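# Hang the ball-filled shallow basket on the stand's peg

## Task

Using its cord handle, hang the shallow basket on the peg of the stand so that it sits as close to level as possible; the task fails unless every ball is still inside the basket at the end.

## Robot and tools

Robot: two arms, left_arm and right_arm, each ending in a two-finger gripper. In the scene frame the origin sits at table-top height, midway between the nominal arm bases. +z points up, +x points out over the table, and left_arm is on the +y side. The names do not match image sides. Measured bases: left_arm at (+0.023, +0.348, +0.042) m, right_arm at (-0.008, -0.324, +0.004) m, each turned slightly about z. A two-camera stand is bolted to the floor behind the arms. Something may occasionally nudge a loose object.

Gripper axes: the fingers point along the gripper's +z, and they open and close along its y. end_effector_position is the point between the finger pads, just under 1 cm behind the tips.

execute_actions(actions, cameras): actions is a list of actions. Each action is a table of up to 15 rows, one row per 1/30 s control step. A shorter table repeats its final row until 15 steps have run. Every row holds 14 numbers in [-1, 1]: dx, dy, dz, rx, ry, rz, opening for left_arm, then the same seven for right_arm. Both arms are always included. The six pose numbers are an offset, not a pose. They are measured from that arm's Hand target as it was when the action began, along that Hand target's own axes. Every row in an action refers to that same starting point, so sending the same offset again moves the arm further. Scale: 1.0 equals 0.6 m of travel, or 180 degrees of rotation. rx, ry, rz form a single rotation vector. Sending all six as 0 asks for the current Hand target again. opening is absolute, not an offset: +1 is fully open (about 87 mm between the pads), +0.5 about 69 mm, 0 about 43 mm, -0.5 about 18 mm, -1 closed. A 0 in the opening slot is a real command, so to keep a gripper unchanged, send its present command again. You get images only when actions is empty or cameras names them (["all"] for every camera). Cameras: cam_high, cam_low, cam_left_wrist, cam_right_wrist.

move(target, speed, blend, opening_speed, blocking, cameras): drives each gripper in a straight line toward a goal. target is one 14-number row in the same layout, or a list of up to 15 such rows. Every row is an offset from the Hand targets at the start of the move, not from the previous row. speed is the top speed in m/s, from 0.002 to 2.9, default 0.25. Rotation is capped at twice that value in rad/s. You may give one speed per target. blend (m) rounds corners between listed targets; 0 means stop at each one. opening_speed (0.2 or more, in scale units per second) makes finger changes gradual. The first target's opening is sent immediately; later openings are applied on arrival, once everything is at rest. The move does not avoid obstacles or the other arm. Faster moves make the gripper lag, stray and strike harder. A goal set past a contact point presses harder. Route paths around an arm's own base, not close past it. blocking=false returns after about 0.5 s while the motion continues.

wait(seconds 0 to 10) lets time pass with commands held. stop brakes a running move. zoom_image(camera, region [x0,y0,x1,y1] in pixels, at most 504x504) enlarges part of the latest image from that camera. finished_scene(scene: the current scene number) ends the scene and cannot be undone. Before calling it, the basket must hang on the peg on its own, with all balls in it.

Results: each arm's end_effector_position (m) and end_effector_quat_wxyz in the scene frame. These may be off by a few cm, more at long reach. Hand target is the last commanded pose after clipping, and the next offsets count from it. The gripper often rests short of it. Waiting does not close that gap, but sending all zeros again re-requests the target. If it is still short, send the missing distance. grip_measured gives finger position on the opening scale, accurate to within about 0.043. Joint positions end with a 0 (closed) to 1 (open) gripper value. Joint velocities may say "within noise". Joint torques include the arm's own weight; the first three wrap at ±28 N m. Tool commands lists the present gripper commands. execute_actions results also list positions at some steps. move adds a "move:" line giving how it ended: done (within 10 mm and 2 degrees), off_target, moving, held or fault. limits=paced means the pose sent was clipped; limits=held means steps were withheld. MOTOR HOT appears at 75 °C. At 90 °C an OVER-TEMPERATURE FAULT folds that arm and leaves it idle.

Control notes: each step, the commanded orientation is clipped to within 40 degrees of the measured one. Weight and friction can leave the gripper low, short or tilted, and small moves may go sideways or not happen at all. Check the pose after each move and correct any tilt. An arm blocked by something keeps pushing until you command its target back past the gripper. Joint ranges (rad): waist -2.618 to 3.054, shoulder 0 to 3.142, elbow 0 to 3.142 (straight at 2.901), wrist pitch and wrist yaw ±1.571, wrist roll ±2.094.

Gripping: to hold something, command an opening below the grip_measured reading at first contact. About 0.04 below gives full force (about 20 N per pad); a smaller margin grips more gently. Closing fast squeezes harder.

Avoid: any contact between the two arms, grippers or wrist cameras. The clearance check does not stop these, and a moderate hit can fail the scene. Do not close a gripper on the other arm's fingers. Also avoid dropping the basket or spilling balls, releasing anything while it moves, hitting fixed or heavy objects, pushing hard, letting anything fall far or leave the table, loading an arm's camera cable, and long holds with an arm stretched out or straining toward a pose it cannot reach, since these heat the motors. The camera calibration given is approximate; fixed cameras may have shifted by a few mm or degrees.

Each tool is called after "Request:" as name(argument=value, ...) on one line, values as JSON.

## Session

Request:
execute_actions(actions=[])

Request:
zoom_image(camera="cam_high", region=[390, 190, 610, 470])

Request:
zoom_image(camera="cam_low", region=[300, 140, 540, 330])

Scene clock: 0.00 s.
left_arm: end_effector_position=(+0.3515, +0.2853, +0.2308) grip_measured=+1.000 end_effector_quat_wxyz=(+0.563, -0.097, +0.818, -0.070) | right_arm: end_effector_position=(+0.3744, -0.1864, +0.2193) grip_measured=+1.000 end_effector_quat_wxyz=(+0.503, +0.062, +0.827, +0.244)
Joint positions: left_arm=[-0.318 0.948 0.665 -0.095 -0.258 -0.342 1] | right_arm=[0.267 1.26 0.933 -0.061 -0.121 0.478 1]
Joint velocities: within noise
Joint torques (N m): no reading
Heat: left arm: 23 °C; right arm: 25 °C.
Hand target: left_arm +0.3535, +0.2848, +0.2388; +0.571, -0.098, +0.812, -0.073 | right_arm +0.3748, -0.1863, +0.2239; +0.506, +0.062, +0.824, +0.245
Tool commands: left_gripper/opening=+1.0 right_gripper/opening=+1.0
camera_calibration:
cam_left_wrist: T_world_to_cam=[[0.0840941, -0.970352, 0.226594, 0.190655], [-0.935233, -0.15534, -0.318132, 0.471058], [0.343899, -0.185166, -0.920569, 0.289604], [0, 0, 0, 1]] pos_world=[0.324922, 0.311801, 0.373258]
cam_right_wrist: T_world_to_cam=[[0.145058, -0.875239, -0.461427, -0.1187], [-0.971726, -0.0382133, -0.232997, 0.427826], [0.186296, 0.482179, -0.856036, 0.351293], [0, 0, 0, 1]] pos_world=[0.367504, -0.256929, 0.34563]

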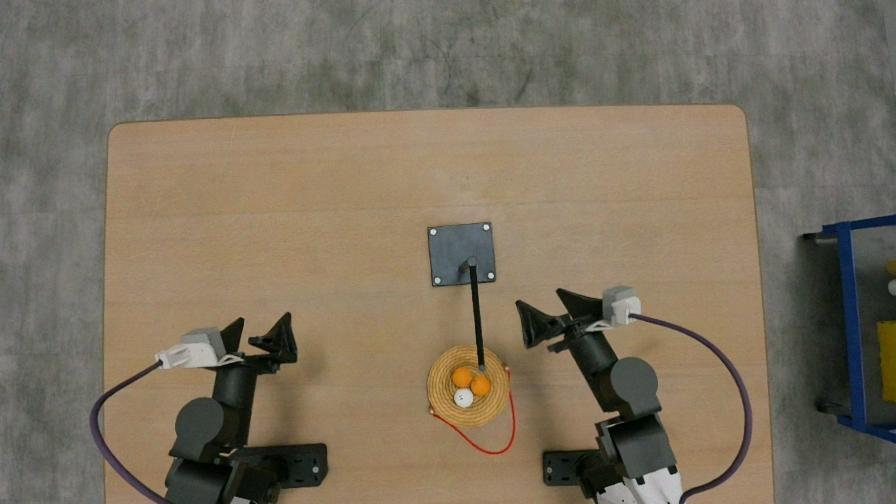

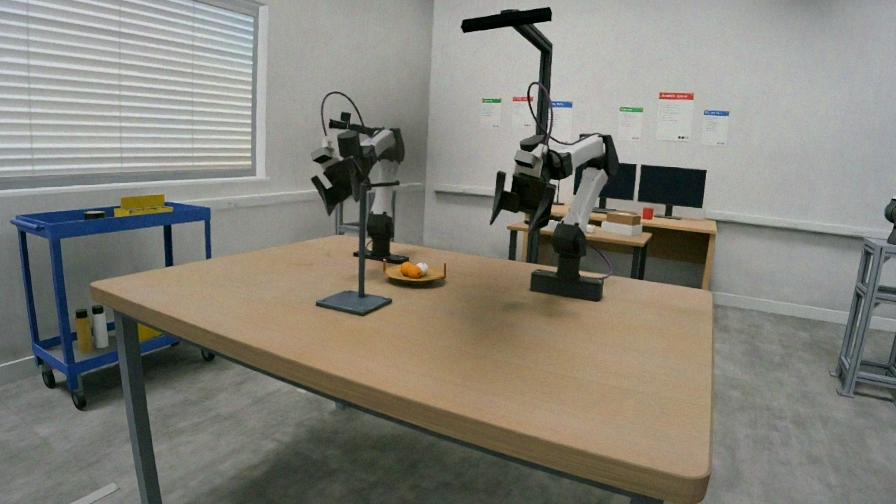

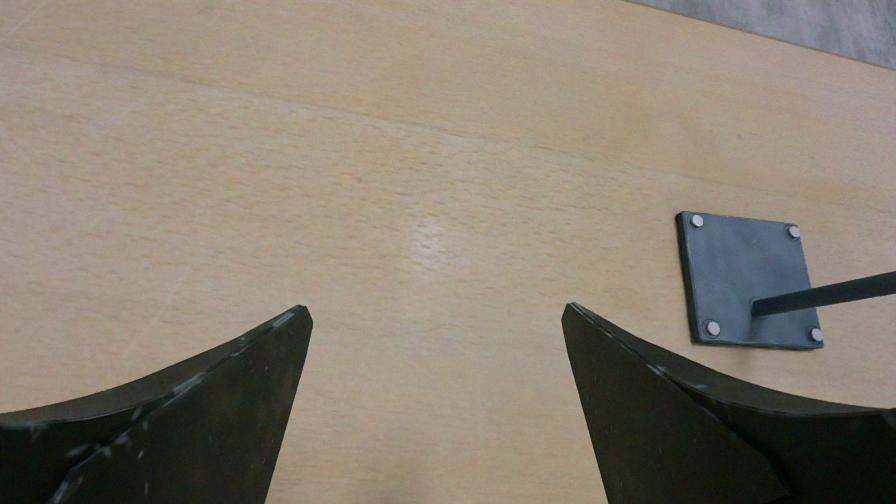

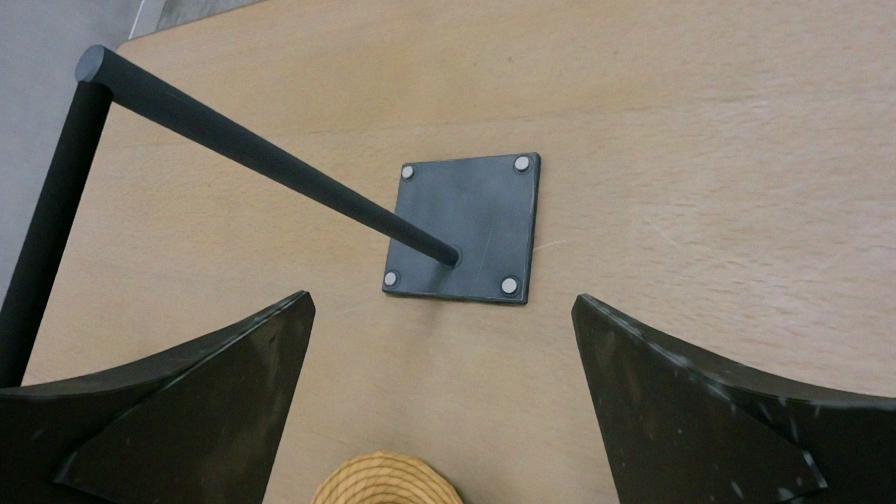

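Scaled by 1.800 from the camera's 896x504 image, which has a finer 1280x720 frame.

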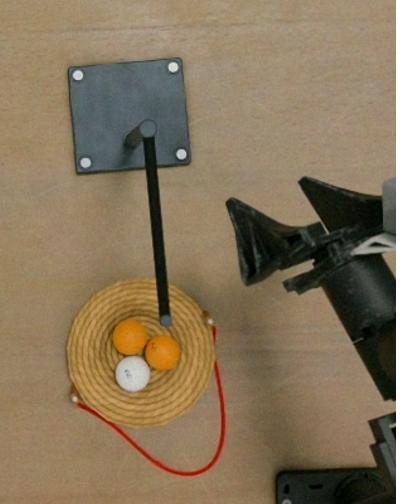

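Scaled by 2.100 from the camera's 896x504 image, which has a finer 1280x720 frame.

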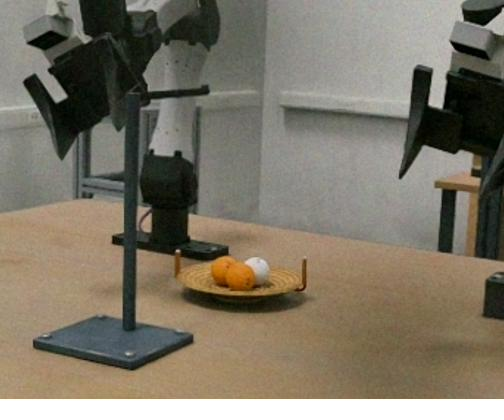

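Request:
move(target=[0,0,0,0,0,0,1,0.222,-0.138,-0.237,-0.140,0.402,-0.474,0.2])

Scene clock: 6.97 s.
left_arm: end_effector_position=(+0.3515, +0.2853, +0.2308) grip_measured=+1.000 end_effector_quat_wxyz=(+0.563, -0.097, +0.818, -0.070) | right_arm: end_effector_position=(+0.2022, -0.2565, +0.1343) grip_measured=+0.200 end_effector_quat_wxyz=(-0.019, +0.701, -0.713, -0.006)
Joint positions: left_arm=[-0.318 0.948 0.665 -0.095 -0.258 -0.342 1] | right_arm=[0.482 1.406 1.197 -1.328 -0.023 -1.093 0.6]
Joint torques (N m): left_arm=[-0.24 -2.39 6.8 2.08 -0.08 -0.14] | right_arm=[0.62 -3.82 6.06 0.26 0.29 0.05]
Heat: left arm: 25 °C; right arm: 27 °C.
Hand target: left_arm +0.3535, +0.2848, +0.2388; +0.571, -0.098, +0.812, -0.073 | right_arm +0.2000, -0.2605, +0.1303; +0.000, +0.707, -0.707, -0.001
Off the commanded pose: left_arm 0.008 m, 1 deg | right_arm 0.006 m, 2 deg.
move: done

Request:
move(target=[[0,0,0,0,0,0,1,-0.167,0.117,0.017,0,0,-0.09,0.2],[0,0,0,0,0,0,1,-0.197,0.283,0.117,0,0,-0.183,0.2]], blend=[0.03,0], cameras=["cam_right_wrist","cam_high"])

Scene clock: 9.10 s.
left_arm: end_effector_position=(+0.3515, +0.2853, +0.2308) grip_measured=+1.000 end_effector_quat_wxyz=(+0.563, -0.097, +0.818, -0.070) | right_arm: end_effector_position=(+0.0290, -0.1422, +0.0600) grip_measured=+0.200 end_effector_quat_wxyz=(+0.008, +0.879, -0.476, -0.005)
Joint positions: left_arm=[-0.318 0.948 0.665 -0.095 -0.258 -0.342 1] | right_arm=[1.514 1.406 0.894 -1.068 -0.016 -0.655 0.6]
Joint torques (N m): left_arm=[-0.17 -2.26 6.8 2.1 -0.05 -0.14] | right_arm=[0.64 -6.12 5.93 0.4 0.24 0.24]
Heat: left arm: 25 °C; right arm: 27 °C.
Hand target: left_arm +0.3535, +0.2848, +0.2388; +0.571, -0.098, +0.812, -0.073 | right_arm +0.0302, -0.1422, +0.0603; -0.001, +0.879, -0.478, -0.001
Off the commanded pose: left_arm 0.008 m, 1 deg | right_arm 0.001 m, 1 deg.
move: done
camera_calibration:
cam_right_wrist: T_world_to_cam=[[0.834274, 0.551058, -0.0179452, 0.0527692], [0.368516, -0.533113, 0.761568, -0.112138], [0.410102, -0.64197, -0.647836, 0.0791561], [0, 0, 0, 1]] pos_world=[-0.0351614, -0.0380452, 0.137628]
Images, in order (width x height): cam_high 896x504, cam_right_wrist 896x504.

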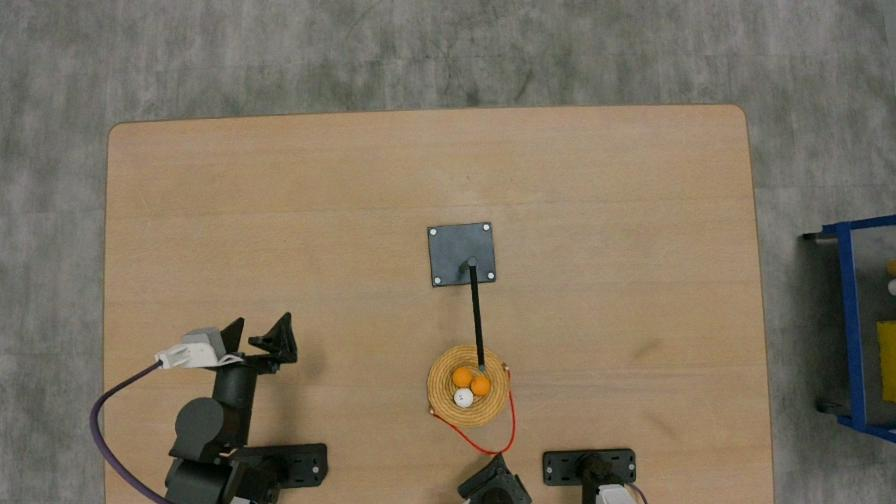

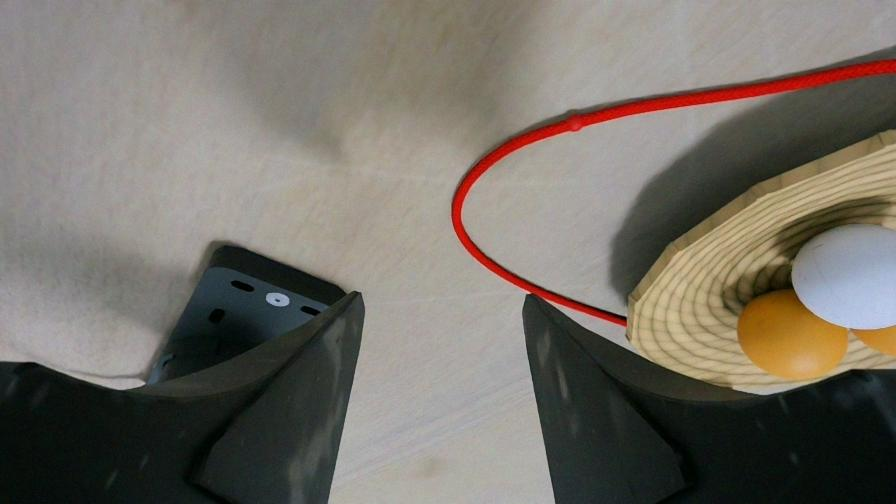

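Request:
move(target=[[0,0,0,0,0,0,1,0.019,-0.010,0.06,0,0,0,0],[0,0,0,0,0,0,1,0.019,-0.010,0.095,0,0,0,0]], speed=[0.15,0.05], cameras=["cam_right_wrist"])

Scene clock: 11.70 s.
left_arm: end_effector_position=(+0.3515, +0.2853, +0.2308) grip_measured=+1.000 end_effector_quat_wxyz=(+0.563, -0.097, +0.818, -0.070) | right_arm: end_effector_position=(+0.0371, -0.1464, +0.0068) grip_measured=+0.000 end_effector_quat_wxyz=(-0.003, +0.878, -0.479, -0.010)
Joint positions: left_arm=[-0.318 0.948 0.665 -0.095 -0.258 -0.342 1] | right_arm=[1.473 1.457 0.711 -0.812 -0.016 -0.69 0.5]
Joint torques (N m): left_arm=[-0.17 -2.21 6.83 2.1 -0.09 -0.12] | right_arm=[-0.66 -3.74 5.57 0.45 0.25 0.05]
Heat: left arm: 25 °C; right arm: 27 °C.
Hand target: left_arm +0.3535, +0.2848, +0.2388; +0.571, -0.098, +0.812, -0.073 | right_arm +0.0414, -0.1485, +0.0032; +0.000, +0.879, -0.478, -0.001
Off the commanded pose: left_arm 0.008 m, 1 deg | right_arm 0.006 m, 1 deg.
move: done
camera_calibration:
cam_right_wrist: T_world_to_cam=[[0.837449, 0.546504, -0.00343851, 0.0464689], [0.363685, -0.552583, 0.749924, -0.0795261], [0.407937, -0.629274, -0.661515, 0.0406061], [0, 0, 0, 1]] pos_world=[-0.0265576, -0.0437878, 0.0866599]
Images, in order (width x height): cam_right_wrist 896x504.

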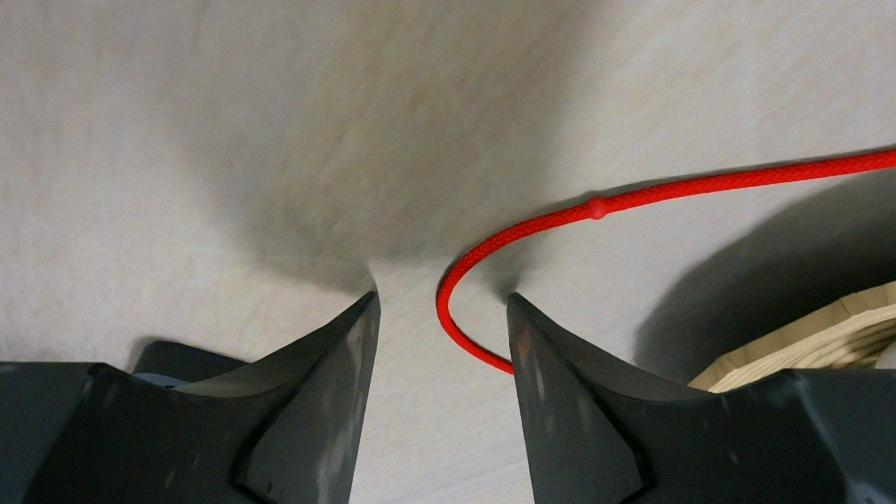

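Request:
move(target=[[0,0,0,0,0,0,1,0.010,-0.002,0.006,0,0,0,0],[0,0,0,0,0,0,1,0.010,-0.002,0.006,0,0,0,-1]], speed=0.05, opening_speed=1.2, cameras=["cam_right_wrist"])

Scene clock: 13.57 s.
left_arm: end_effector_position=(+0.3515, +0.2853, +0.2308) grip_measured=+1.000 end_effector_quat_wxyz=(+0.563, -0.097, +0.818, -0.070) | right_arm: end_effector_position=(+0.0414, -0.1496, +0.0052) grip_measured=-0.888 end_effector_quat_wxyz=(+0.000, +0.877, -0.480, -0.008)
Joint positions: left_arm=[-0.318 0.948 0.665 -0.095 -0.258 -0.342 1] | right_arm=[1.452 1.457 0.703 -0.811 -0.014 -0.708 0.056]
Joint torques (N m): left_arm=[-0.16 -2.35 6.89 2.09 -0.07 -0.11] | right_arm=[-0.8 -4.37 4.18 0.58 0.23 0.01]
Heat: left arm: 26 °C; right arm: 27 °C.
Hand target: left_arm +0.3535, +0.2848, +0.2388; +0.571, -0.098, +0.812, -0.073 | right_arm +0.0456, -0.1528, -0.0003; -0.001, +0.879, -0.478, -0.001
Off the commanded pose: left_arm 0.008 m, 1 deg | right_arm 0.008 m, 1 deg.
move: done
camera_calibration:
cam_right_wrist: T_world_to_cam=[[0.838706, 0.544549, -0.00619227, 0.0443078], [0.361775, -0.548629, 0.753741, -0.080957], [0.407052, -0.634407, -0.657143, 0.0350891], [0, 0, 0, 1]] pos_world=[-0.0221561, -0.0462823, 0.0843535]
Images, in order (width x height): cam_right_wrist 896x504.

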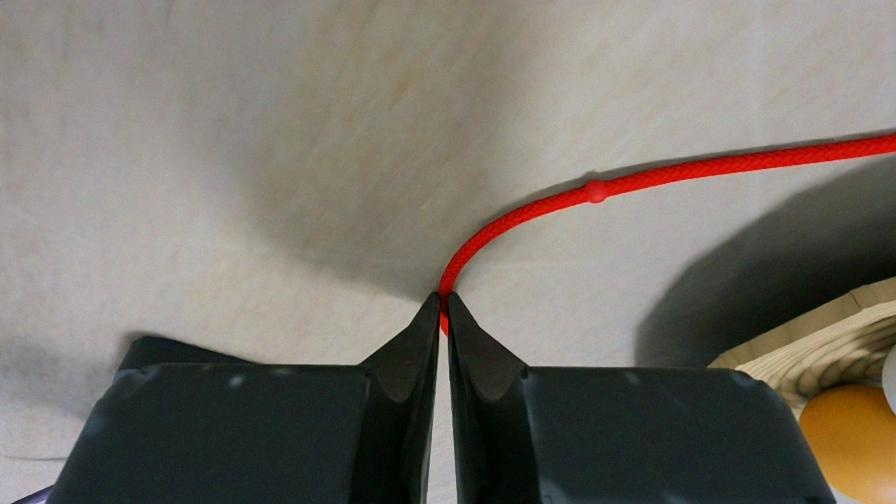

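Request:
move(target=[[0,0,0,0,0,0,1,-0.008,-0.073,-0.183,0,0,0,-1],[0,0,0,0,0,0,1,0.015,-0.248,-0.317,0,0,0,-1],[0,0,0,0,0,0,1,0.015,-0.248,-0.375,0,0,0,-1]], blend=[0.03,0.02,0], speed=[0.15,0.15,0.06], cameras=["cam_low","cam_right_wrist"])

Request:
zoom_image(camera="cam_low", region=[350, 160, 490, 300])

Scene clock: 16.47 s.
left_arm: end_effector_position=(+0.3515, +0.2853, +0.2308) grip_measured=+1.000 end_effector_quat_wxyz=(+0.563, -0.097, +0.818, -0.070) | right_arm: end_effector_position=(+0.1734, -0.0766, +0.2107) grip_measured=-0.888 end_effector_quat_wxyz=(-0.047, +0.876, -0.480, -0.003)
Joint positions: left_arm=[-0.318 0.948 0.665 -0.095 -0.258 -0.342 1] | right_arm=[1.076 1.734 1.832 -1.575 -0.007 -1.082 0.056]
Joint torques (N m): left_arm=[-0.17 -2.37 6.84 2.15 -0.11 -0.12] | right_arm=[0.24 -10.8 8.46 0.37 0.3 0.06]
Heat: left arm: 26 °C; right arm: 27 °C.
Hand target: left_arm +0.3535, +0.2848, +0.2388; +0.571, -0.098, +0.812, -0.073 | right_arm +0.1756, -0.0798, +0.2247; -0.001, +0.879, -0.478, -0.001
Off the commanded pose: left_arm 0.008 m, 1 deg | right_arm 0.014 m, 5 deg.
joint sent to its limit (right arm) — joint 4 (wrist pitch), lower limit. The joint targets are off in orientation, not in position.
move: off_target (right_arm); blend cut to 0.0174 m at target 2
camera_calibration:
cam_right_wrist: T_world_to_cam=[[0.838674, 0.538702, 0.0801652, -0.123513], [0.320116, -0.606655, 0.727665, -0.235362], [0.440627, -0.584611, -0.681232, 0.16582], [0, 0, 0, 1]] pos_world=[0.105866, 0.0206938, 0.294128]
Images, in order (width x height): cam_low 896x504, cam_right_wrist 896x504.

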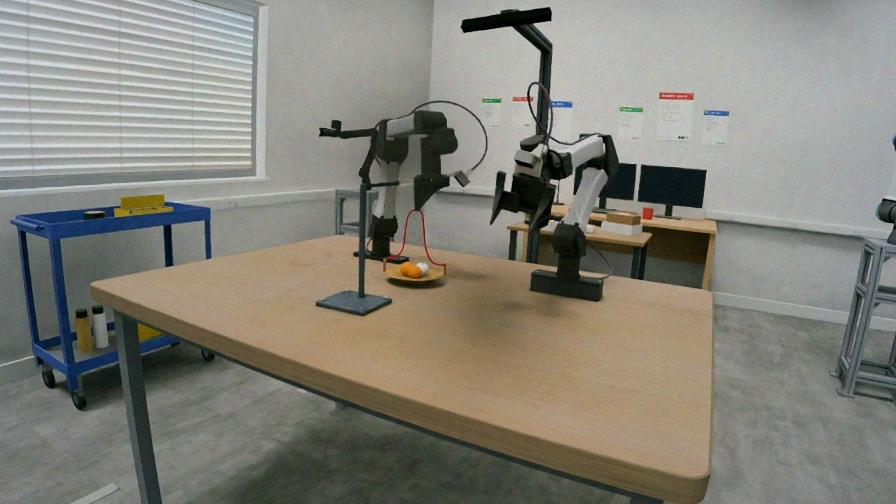

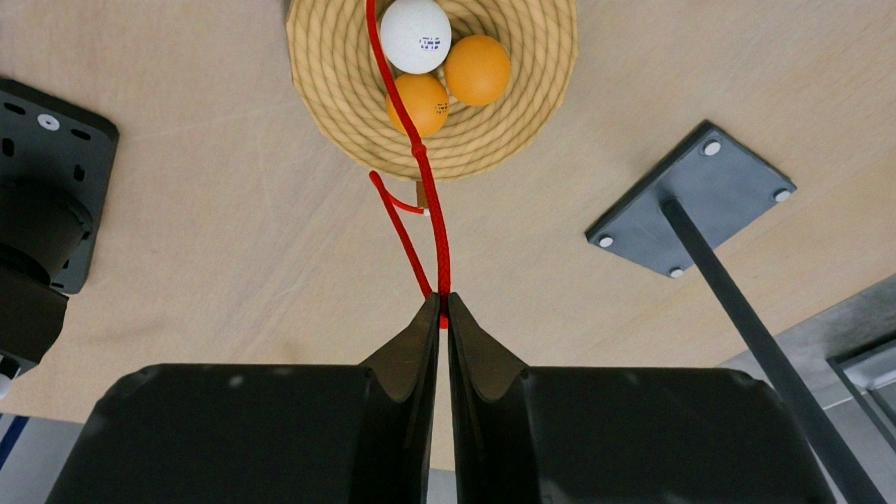

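Scaled by 3.600 from the camera's 896x504 image, which has a finer 1280x720 frame.

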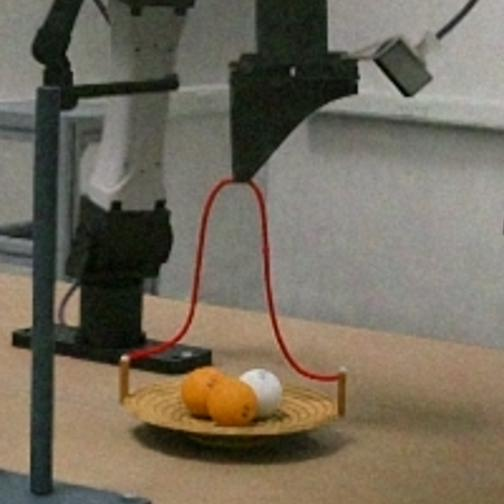

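Request:
move(target=[0,0,0,0,0,0,1,0,0,-0.055,0,0,0,-1], speed=0.06, cameras=["cam_low","cam_right_wrist"])

Request:
zoom_image(camera="cam_low", region=[350, 160, 490, 300])

Scene clock: 21.83 s.
left_arm: end_effector_position=(+0.3515, +0.2853, +0.2308) grip_measured=+1.000 end_effector_quat_wxyz=(+0.563, -0.097, +0.818, -0.070) | right_arm: end_effector_position=(+0.1755, -0.0765, +0.2435) grip_measured=-0.888 end_effector_quat_wxyz=(-0.106, +0.872, -0.478, +0.005)
Joint positions: left_arm=[-0.318 0.948 0.665 -0.095 -0.258 -0.342 1] | right_arm=[1.078 1.669 1.887 -1.576 0.008 -1.082 0.056]
Joint torques (N m): left_arm=[-0.13 -2.32 6.69 2.11 -0.09 -0.15] | right_arm=[0.76 -9.98 8.39 0.59 0.28 0.08]
Heat: left arm: 26 °C; right arm: 28 °C.
Hand target: left_arm +0.3535, +0.2848, +0.2388; +0.571, -0.098, +0.812, -0.073 | right_arm +0.1755, -0.0798, +0.2576; +0.000, +0.879, -0.478, -0.001
Off the commanded pose: left_arm 0.008 m, 1 deg | right_arm 0.015 m, 12 deg.
joint sent to its limit (right arm) — joint 4 (wrist pitch), lower limit. The joint targets are off in orientation, not in position.
move: off_target (right_arm)
camera_calibration:
cam_right_wrist: T_world_to_cam=[[0.828756, 0.52596, 0.191125, -0.154255], [0.269829, -0.674785, 0.686919, -0.246146], [0.49026, -0.517717, -0.701152, 0.188502], [0, 0, 0, 1]] pos_world=[0.101842, 0.0126274, 0.330733]
Images, in order (width x height): cam_low 896x504, cam_right_wrist 896x504.

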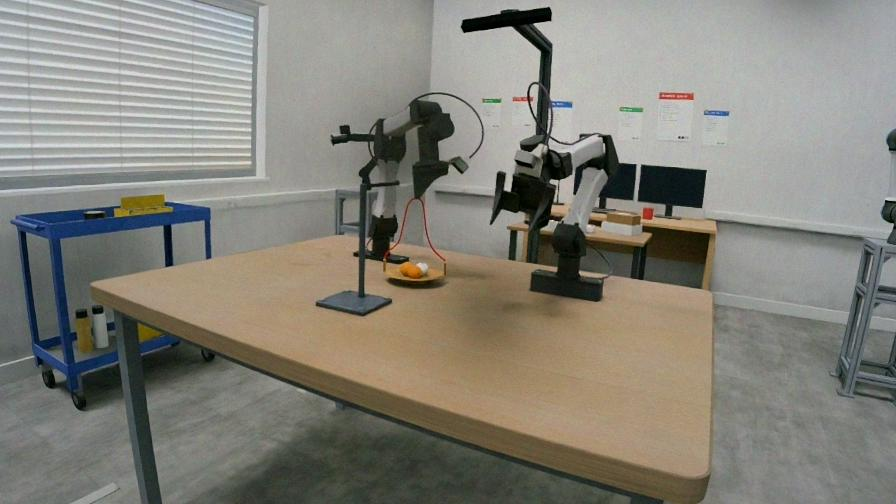

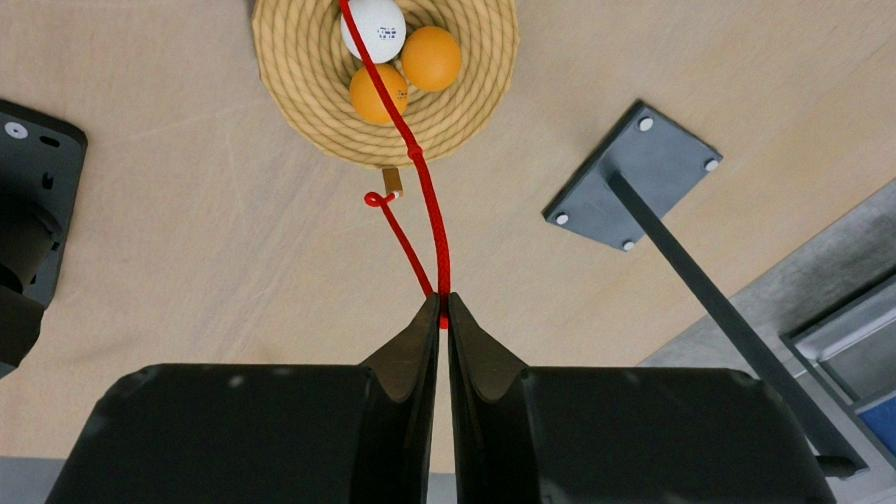

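Scaled by 3.600 from the camera's 896x504 image, which has a finer 1280x720 frame.

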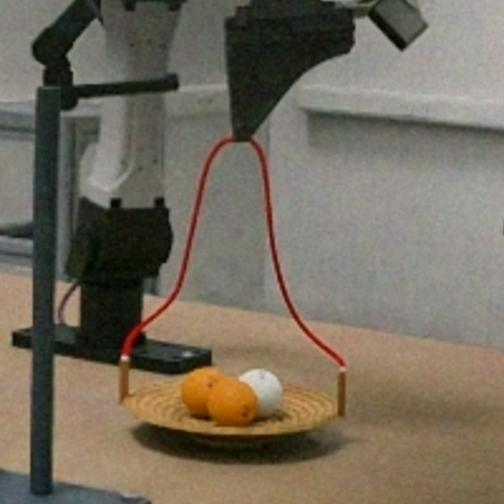

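Request:
move(target=[0,0,0,0,0,0,1,0,0,-0.06,0,0,0,-1], speed=0.06, cameras=["cam_low","cam_right_wrist"])

Request:
zoom_image(camera="cam_low", region=[350, 160, 490, 300])

Scene clock: 24.43 s.
left_arm: end_effector_position=(+0.3515, +0.2853, +0.2308) grip_measured=+1.000 end_effector_quat_wxyz=(+0.563, -0.097, +0.818, -0.070) | right_arm: end_effector_position=(+0.1751, -0.0764, +0.2762) grip_measured=-0.888 end_effector_quat_wxyz=(-0.161, +0.867, -0.471, +0.012)
Joint positions: left_arm=[-0.318 0.948 0.665 -0.095 -0.258 -0.342 1] | right_arm=[1.087 1.62 1.957 -1.583 0.021 -1.083 0.056]
Joint torques (N m): left_arm=[-0.17 -2.21 6.72 2.09 -0.1 -0.13] | right_arm=[0.77 -9.68 8.65 0.87 0.35 0.06]
Heat: left arm: 27 °C; right arm: 28 °C.
Hand target: left_arm +0.3535, +0.2848, +0.2388; +0.571, -0.098, +0.812, -0.073 | right_arm +0.1756, -0.0798, +0.2936; +0.000, +0.879, -0.478, -0.001
Off the commanded pose: left_arm 0.008 m, 1 deg | right_arm 0.018 m, 19 deg.
joint sent to its limit (right arm) — joint 4 (wrist pitch), lower limit. The joint targets are off in orientation, not in position.
move: off_target (right_arm)
camera_calibration:
cam_right_wrist: T_world_to_cam=[[0.810042, 0.508701, 0.291643, -0.18599], [0.230866, -0.73388, 0.638843, -0.252913], [0.539011, -0.450159, -0.711915, 0.211381], [0, 0, 0, 1]] pos_world=[0.0951121, 0.00416039, 0.366299]
Images, in order (width x height): cam_low 896x504, cam_right_wrist 896x504.

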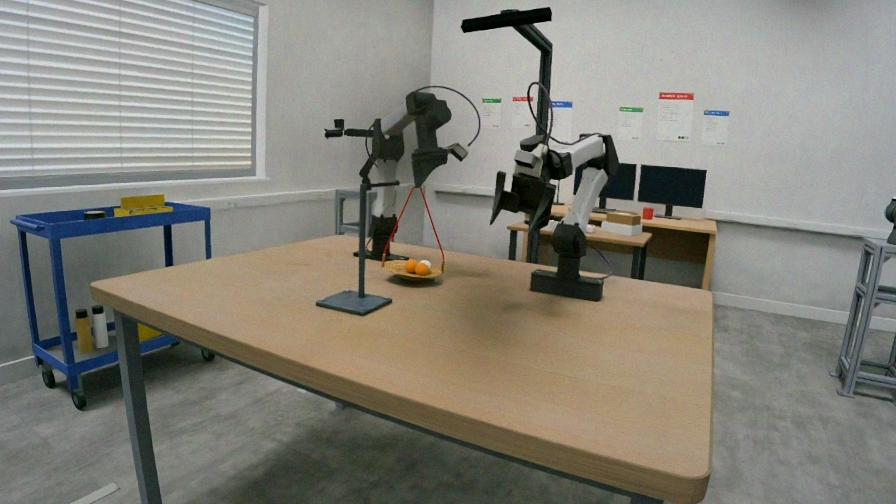

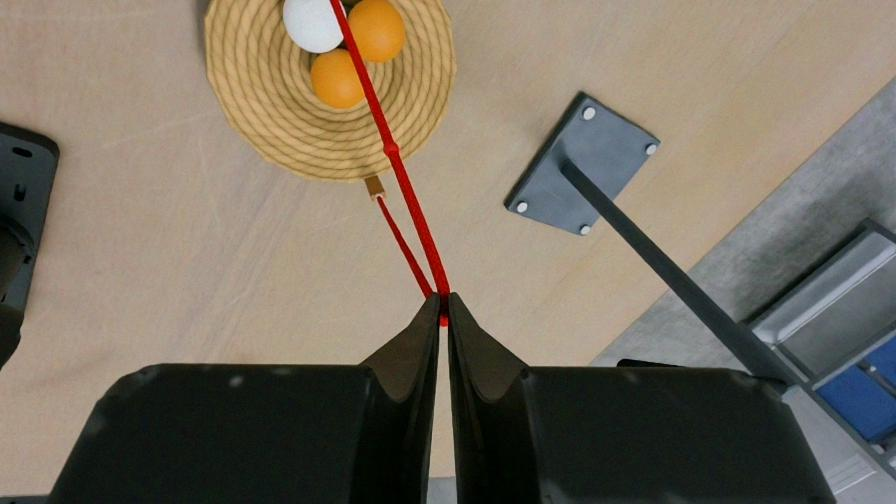

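Scaled by 3.600 from the camera's 896x504 image, which has a finer 1280x720 frame.

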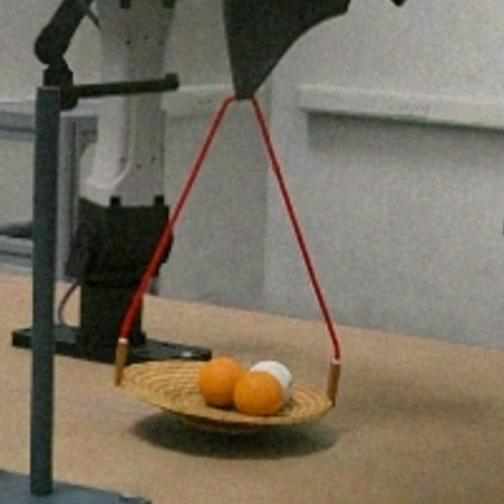

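Request:
move(target=[0,0,0,0,0,0,1,0,0,-0.035,0,0,0,-1], speed=0.06, cameras=["cam_low","cam_right_wrist"])

Request:
zoom_image(camera="cam_low", region=[350, 160, 490, 300])

Scene clock: 28.00 s.
left_arm: end_effector_position=(+0.3515, +0.2853, +0.2308) grip_measured=+1.000 end_effector_quat_wxyz=(+0.563, -0.097, +0.818, -0.070) | right_arm: end_effector_position=(+0.1755, -0.0758, +0.2966) grip_measured=-0.888 end_effector_quat_wxyz=(-0.196, +0.862, -0.467, +0.015)
Joint positions: left_arm=[-0.318 0.948 0.665 -0.095 -0.258 -0.342 1] | right_arm=[1.09 1.598 2.008 -1.585 0.027 -1.085 0.056]
Joint torques (N m): left_arm=[-0.08 -2.39 6.74 2.13 -0.07 -0.14] | right_arm=[0.92 -9.35 8.5 1 0.37 0.06]
Heat: left arm: 27 °C; right arm: 29 °C.
Hand target: left_arm +0.3535, +0.2848, +0.2388; +0.571, -0.098, +0.812, -0.073 | right_arm +0.1755, -0.0799, +0.3146; +0.000, +0.879, -0.478, -0.001
Off the commanded pose: left_arm 0.008 m, 1 deg | right_arm 0.018 m, 23 deg.
joint sent to its limit (right arm) — joint 4 (wrist pitch), lower limit. The joint targets are off in orientation, not in position.
move: off_target (right_arm)
camera_calibration:
cam_right_wrist: T_world_to_cam=[[0.795485, 0.492409, 0.353181, -0.209449], [0.208689, -0.769793, 0.603215, -0.2539], [0.568905, -0.406144, -0.715119, 0.224944], [0, 0, 0, 1]] pos_world=[0.0916282, -0.000956033, 0.387992]
Images, in order (width x height): cam_low 896x504, cam_right_wrist 896x504.

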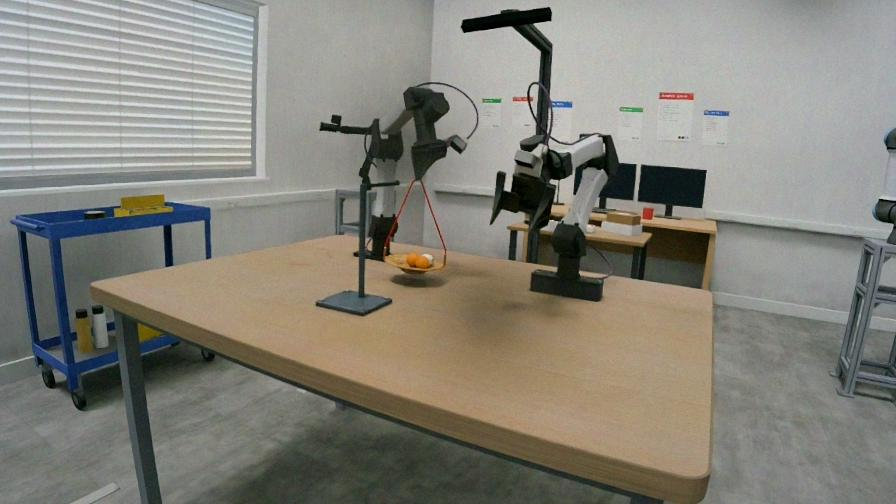

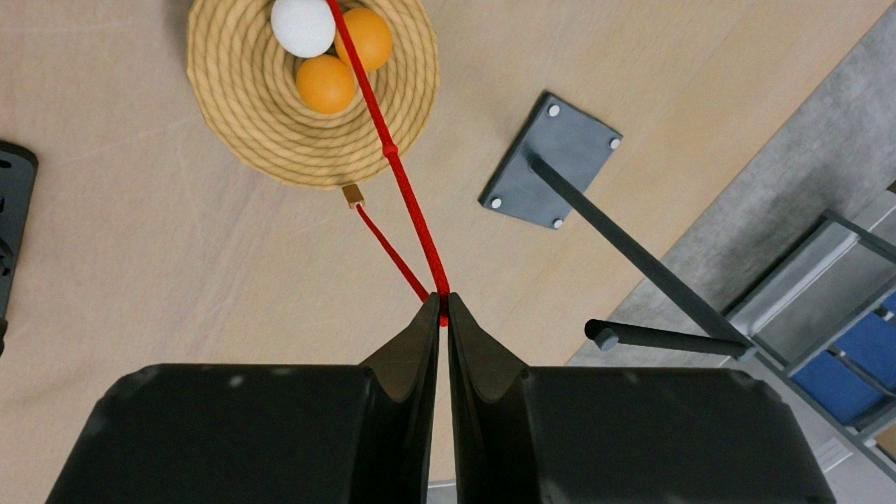

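Scaled by 3.600 from the camera's 896x504 image, which has a finer 1280x720 frame.

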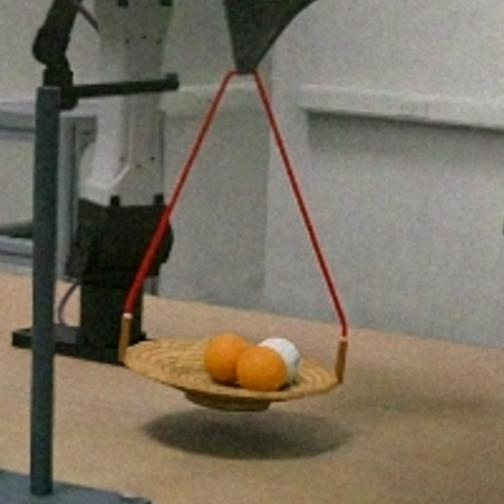

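Request:
move(target=[0,0,0,0,0,0,1,0,0.0105,-0.071,0,0,0.144,-1], speed=0.1, cameras=["cam_high","cam_low","cam_right_wrist"])

Request:
zoom_image(camera="cam_low", region=[350, 140, 490, 280])

Scene clock: 32.27 s.
left_arm: end_effector_position=(+0.3515, +0.2853, +0.2308) grip_measured=+1.000 end_effector_quat_wxyz=(+0.563, -0.097, +0.818, -0.070) | right_arm: end_effector_position=(+0.1708, -0.0766, +0.3410) grip_measured=-0.888 end_effector_quat_wxyz=(-0.282, +0.736, -0.615, -0.022)
Joint positions: left_arm=[-0.318 0.948 0.665 -0.095 -0.258 -0.342 1] | right_arm=[1.091 1.591 2.178 -1.588 0.065 -0.697 0.056]
Joint torques (N m): left_arm=[-0.14 -2.33 6.84 2.11 -0.08 -0.13] | right_arm=[-0.66 -8.66 7.87 1.33 0.19 0.25]
Heat: left arm: 27 °C; right arm: 29 °C.
Hand target: left_arm +0.3535, +0.2848, +0.2388; +0.571, -0.098, +0.812, -0.073 | right_arm +0.1704, -0.0834, +0.3573; +0.000, +0.749, -0.663, -0.001
Off the commanded pose: left_arm 0.008 m, 1 deg | right_arm 0.018 m, 33 deg.
joint read past its limit (right arm) — joint 4 (wrist pitch), lower limit.
joint sent to its limit (right arm) — joint 4 (wrist pitch), lower limit. The joint targets are off in orientation, not in position.
move: off_target (right_arm)
camera_calibration:
cam_right_wrist: T_world_to_cam=[[0.916136, 0.0896268, 0.39072, -0.285254], [-0.0802407, -0.913959, 0.397795, -0.171962], [0.392755, -0.395786, -0.830119, 0.329133], [0, 0, 0, 1]] pos_world=[0.118265, -0.00133316, 0.45308]
Images, in order (width x height): cam_high 896x504, cam_low 896x504, cam_right_wrist 896x504.

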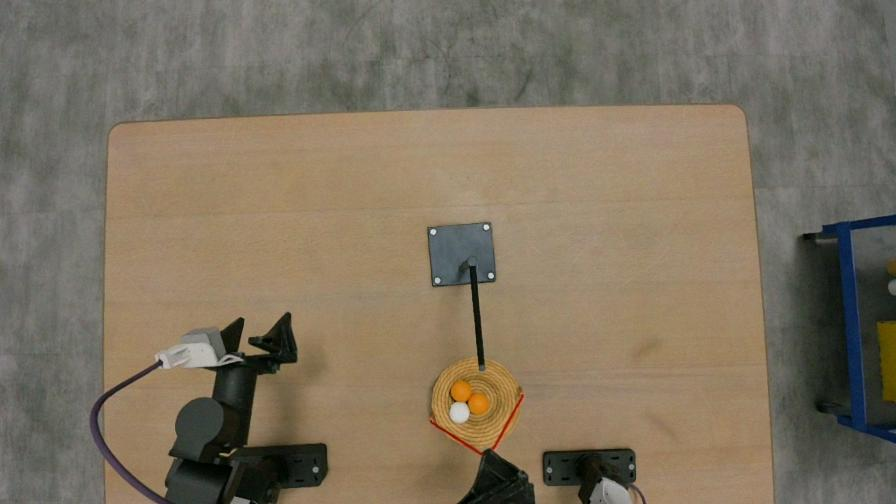

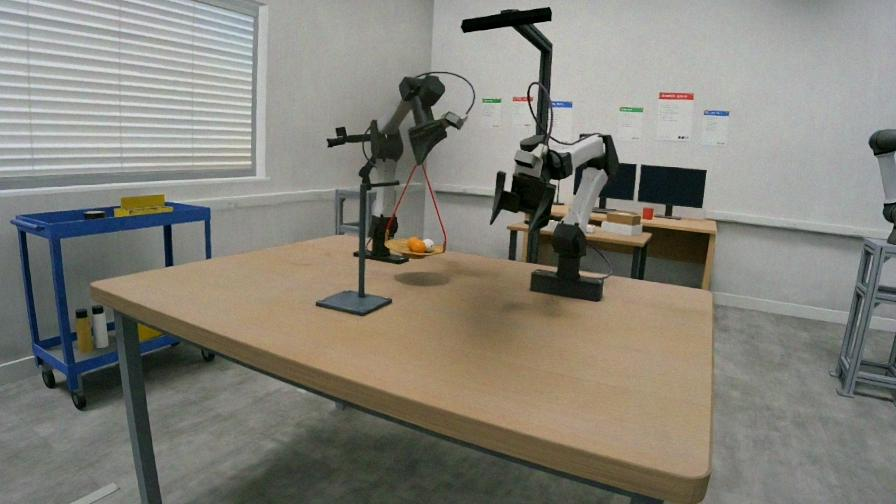

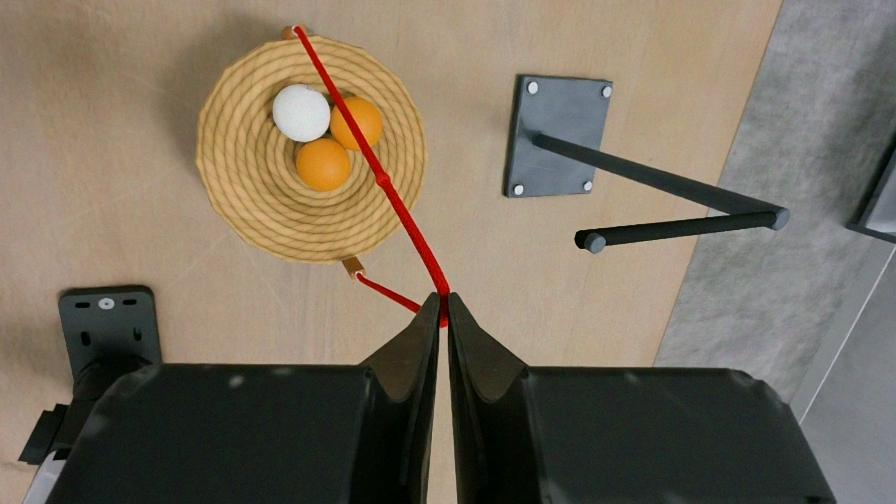

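Scaled by 3.600 from the camera's 896x504 image, which has a finer 1280x720 frame.

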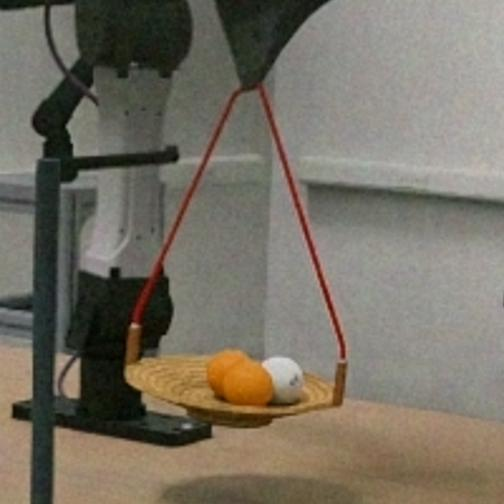

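Request:
execute_actions(actions=[], cameras=["cam_high","cam_low","cam_right_wrist"])

Scene clock: 33.30 s.
left_arm: end_effector_position=(+0.3515, +0.2853, +0.2308) grip_measured=+1.000 end_effector_quat_wxyz=(+0.563, -0.097, +0.818, -0.070) | right_arm: end_effector_position=(+0.1707, -0.0766, +0.3410) grip_measured=-0.888 end_effector_quat_wxyz=(-0.282, +0.736, -0.615, -0.022)
Joint positions: left_arm=[-0.318 0.948 0.665 -0.095 -0.258 -0.342 1] | right_arm=[1.091 1.591 2.178 -1.588 0.065 -0.697 0.056]
Joint velocities: within noise
Joint torques (N m): left_arm=[-0.21 -2.36 6.72 2.11 -0.08 -0.13] | right_arm=[-0.65 -8.68 7.86 1.33 0.2 0.27]
Heat: left arm: 27 °C; right arm: 29 °C.
Hand target: left_arm +0.3535, +0.2848, +0.2388; +0.571, -0.098, +0.812, -0.073 | right_arm +0.1704, -0.0834, +0.3573; +0.000, +0.749, -0.663, -0.001
Tool commands: left_gripper/opening=+1.0 right_gripper/opening=-1.0
Off the commanded pose: left_arm 0.008 m, 1 deg | right_arm 0.018 m, 33 deg.
joint read past its limit (right arm) — joint 4 (wrist pitch), lower limit.
camera_calibration:
cam_right_wrist: T_world_to_cam=[[0.916197, 0.0892515, 0.390664, -0.285236], [-0.0805198, -0.913997, 0.397651, -0.171864], [0.392556, -0.395782, -0.830214, 0.3292], [0, 0, 0, 1]] pos_world=[0.118265, -0.00133396, 0.453079]
Images, in order (width x height): cam_high 896x504, cam_low 896x504, cam_right_wrist 896x504.

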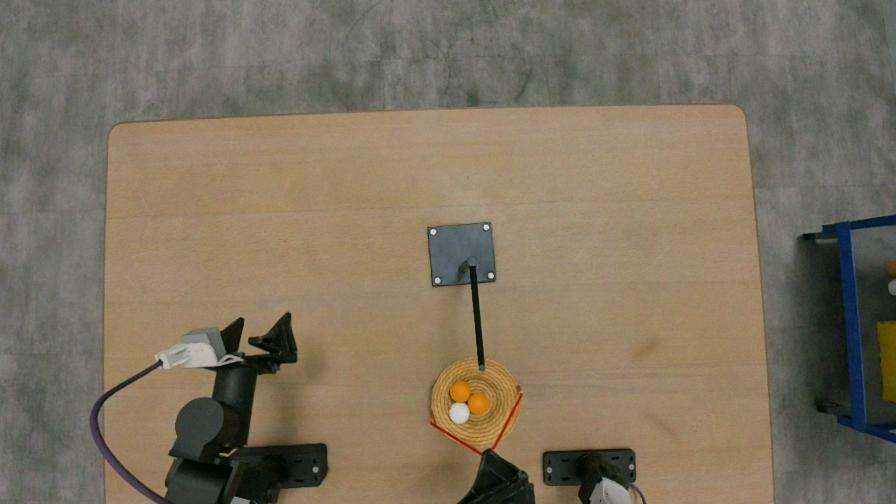

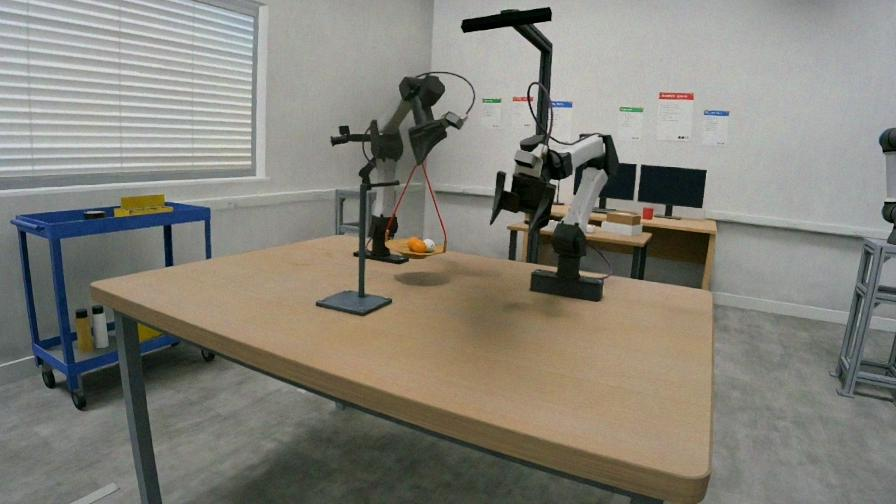

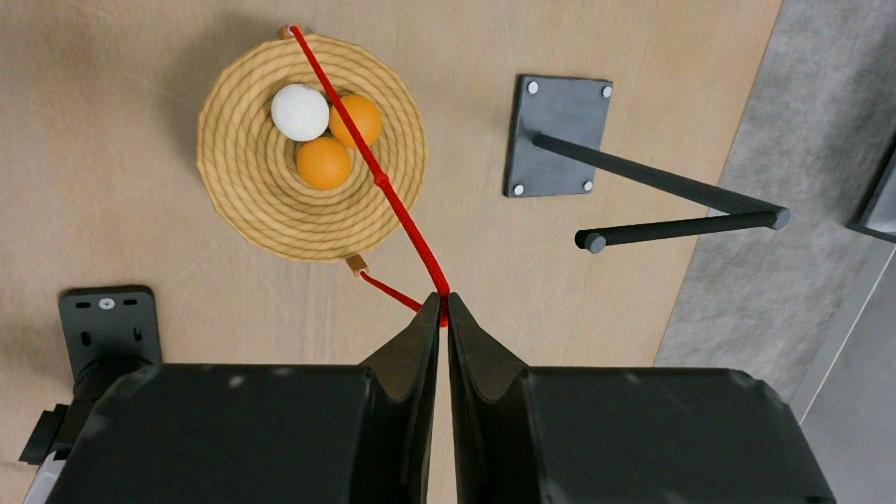

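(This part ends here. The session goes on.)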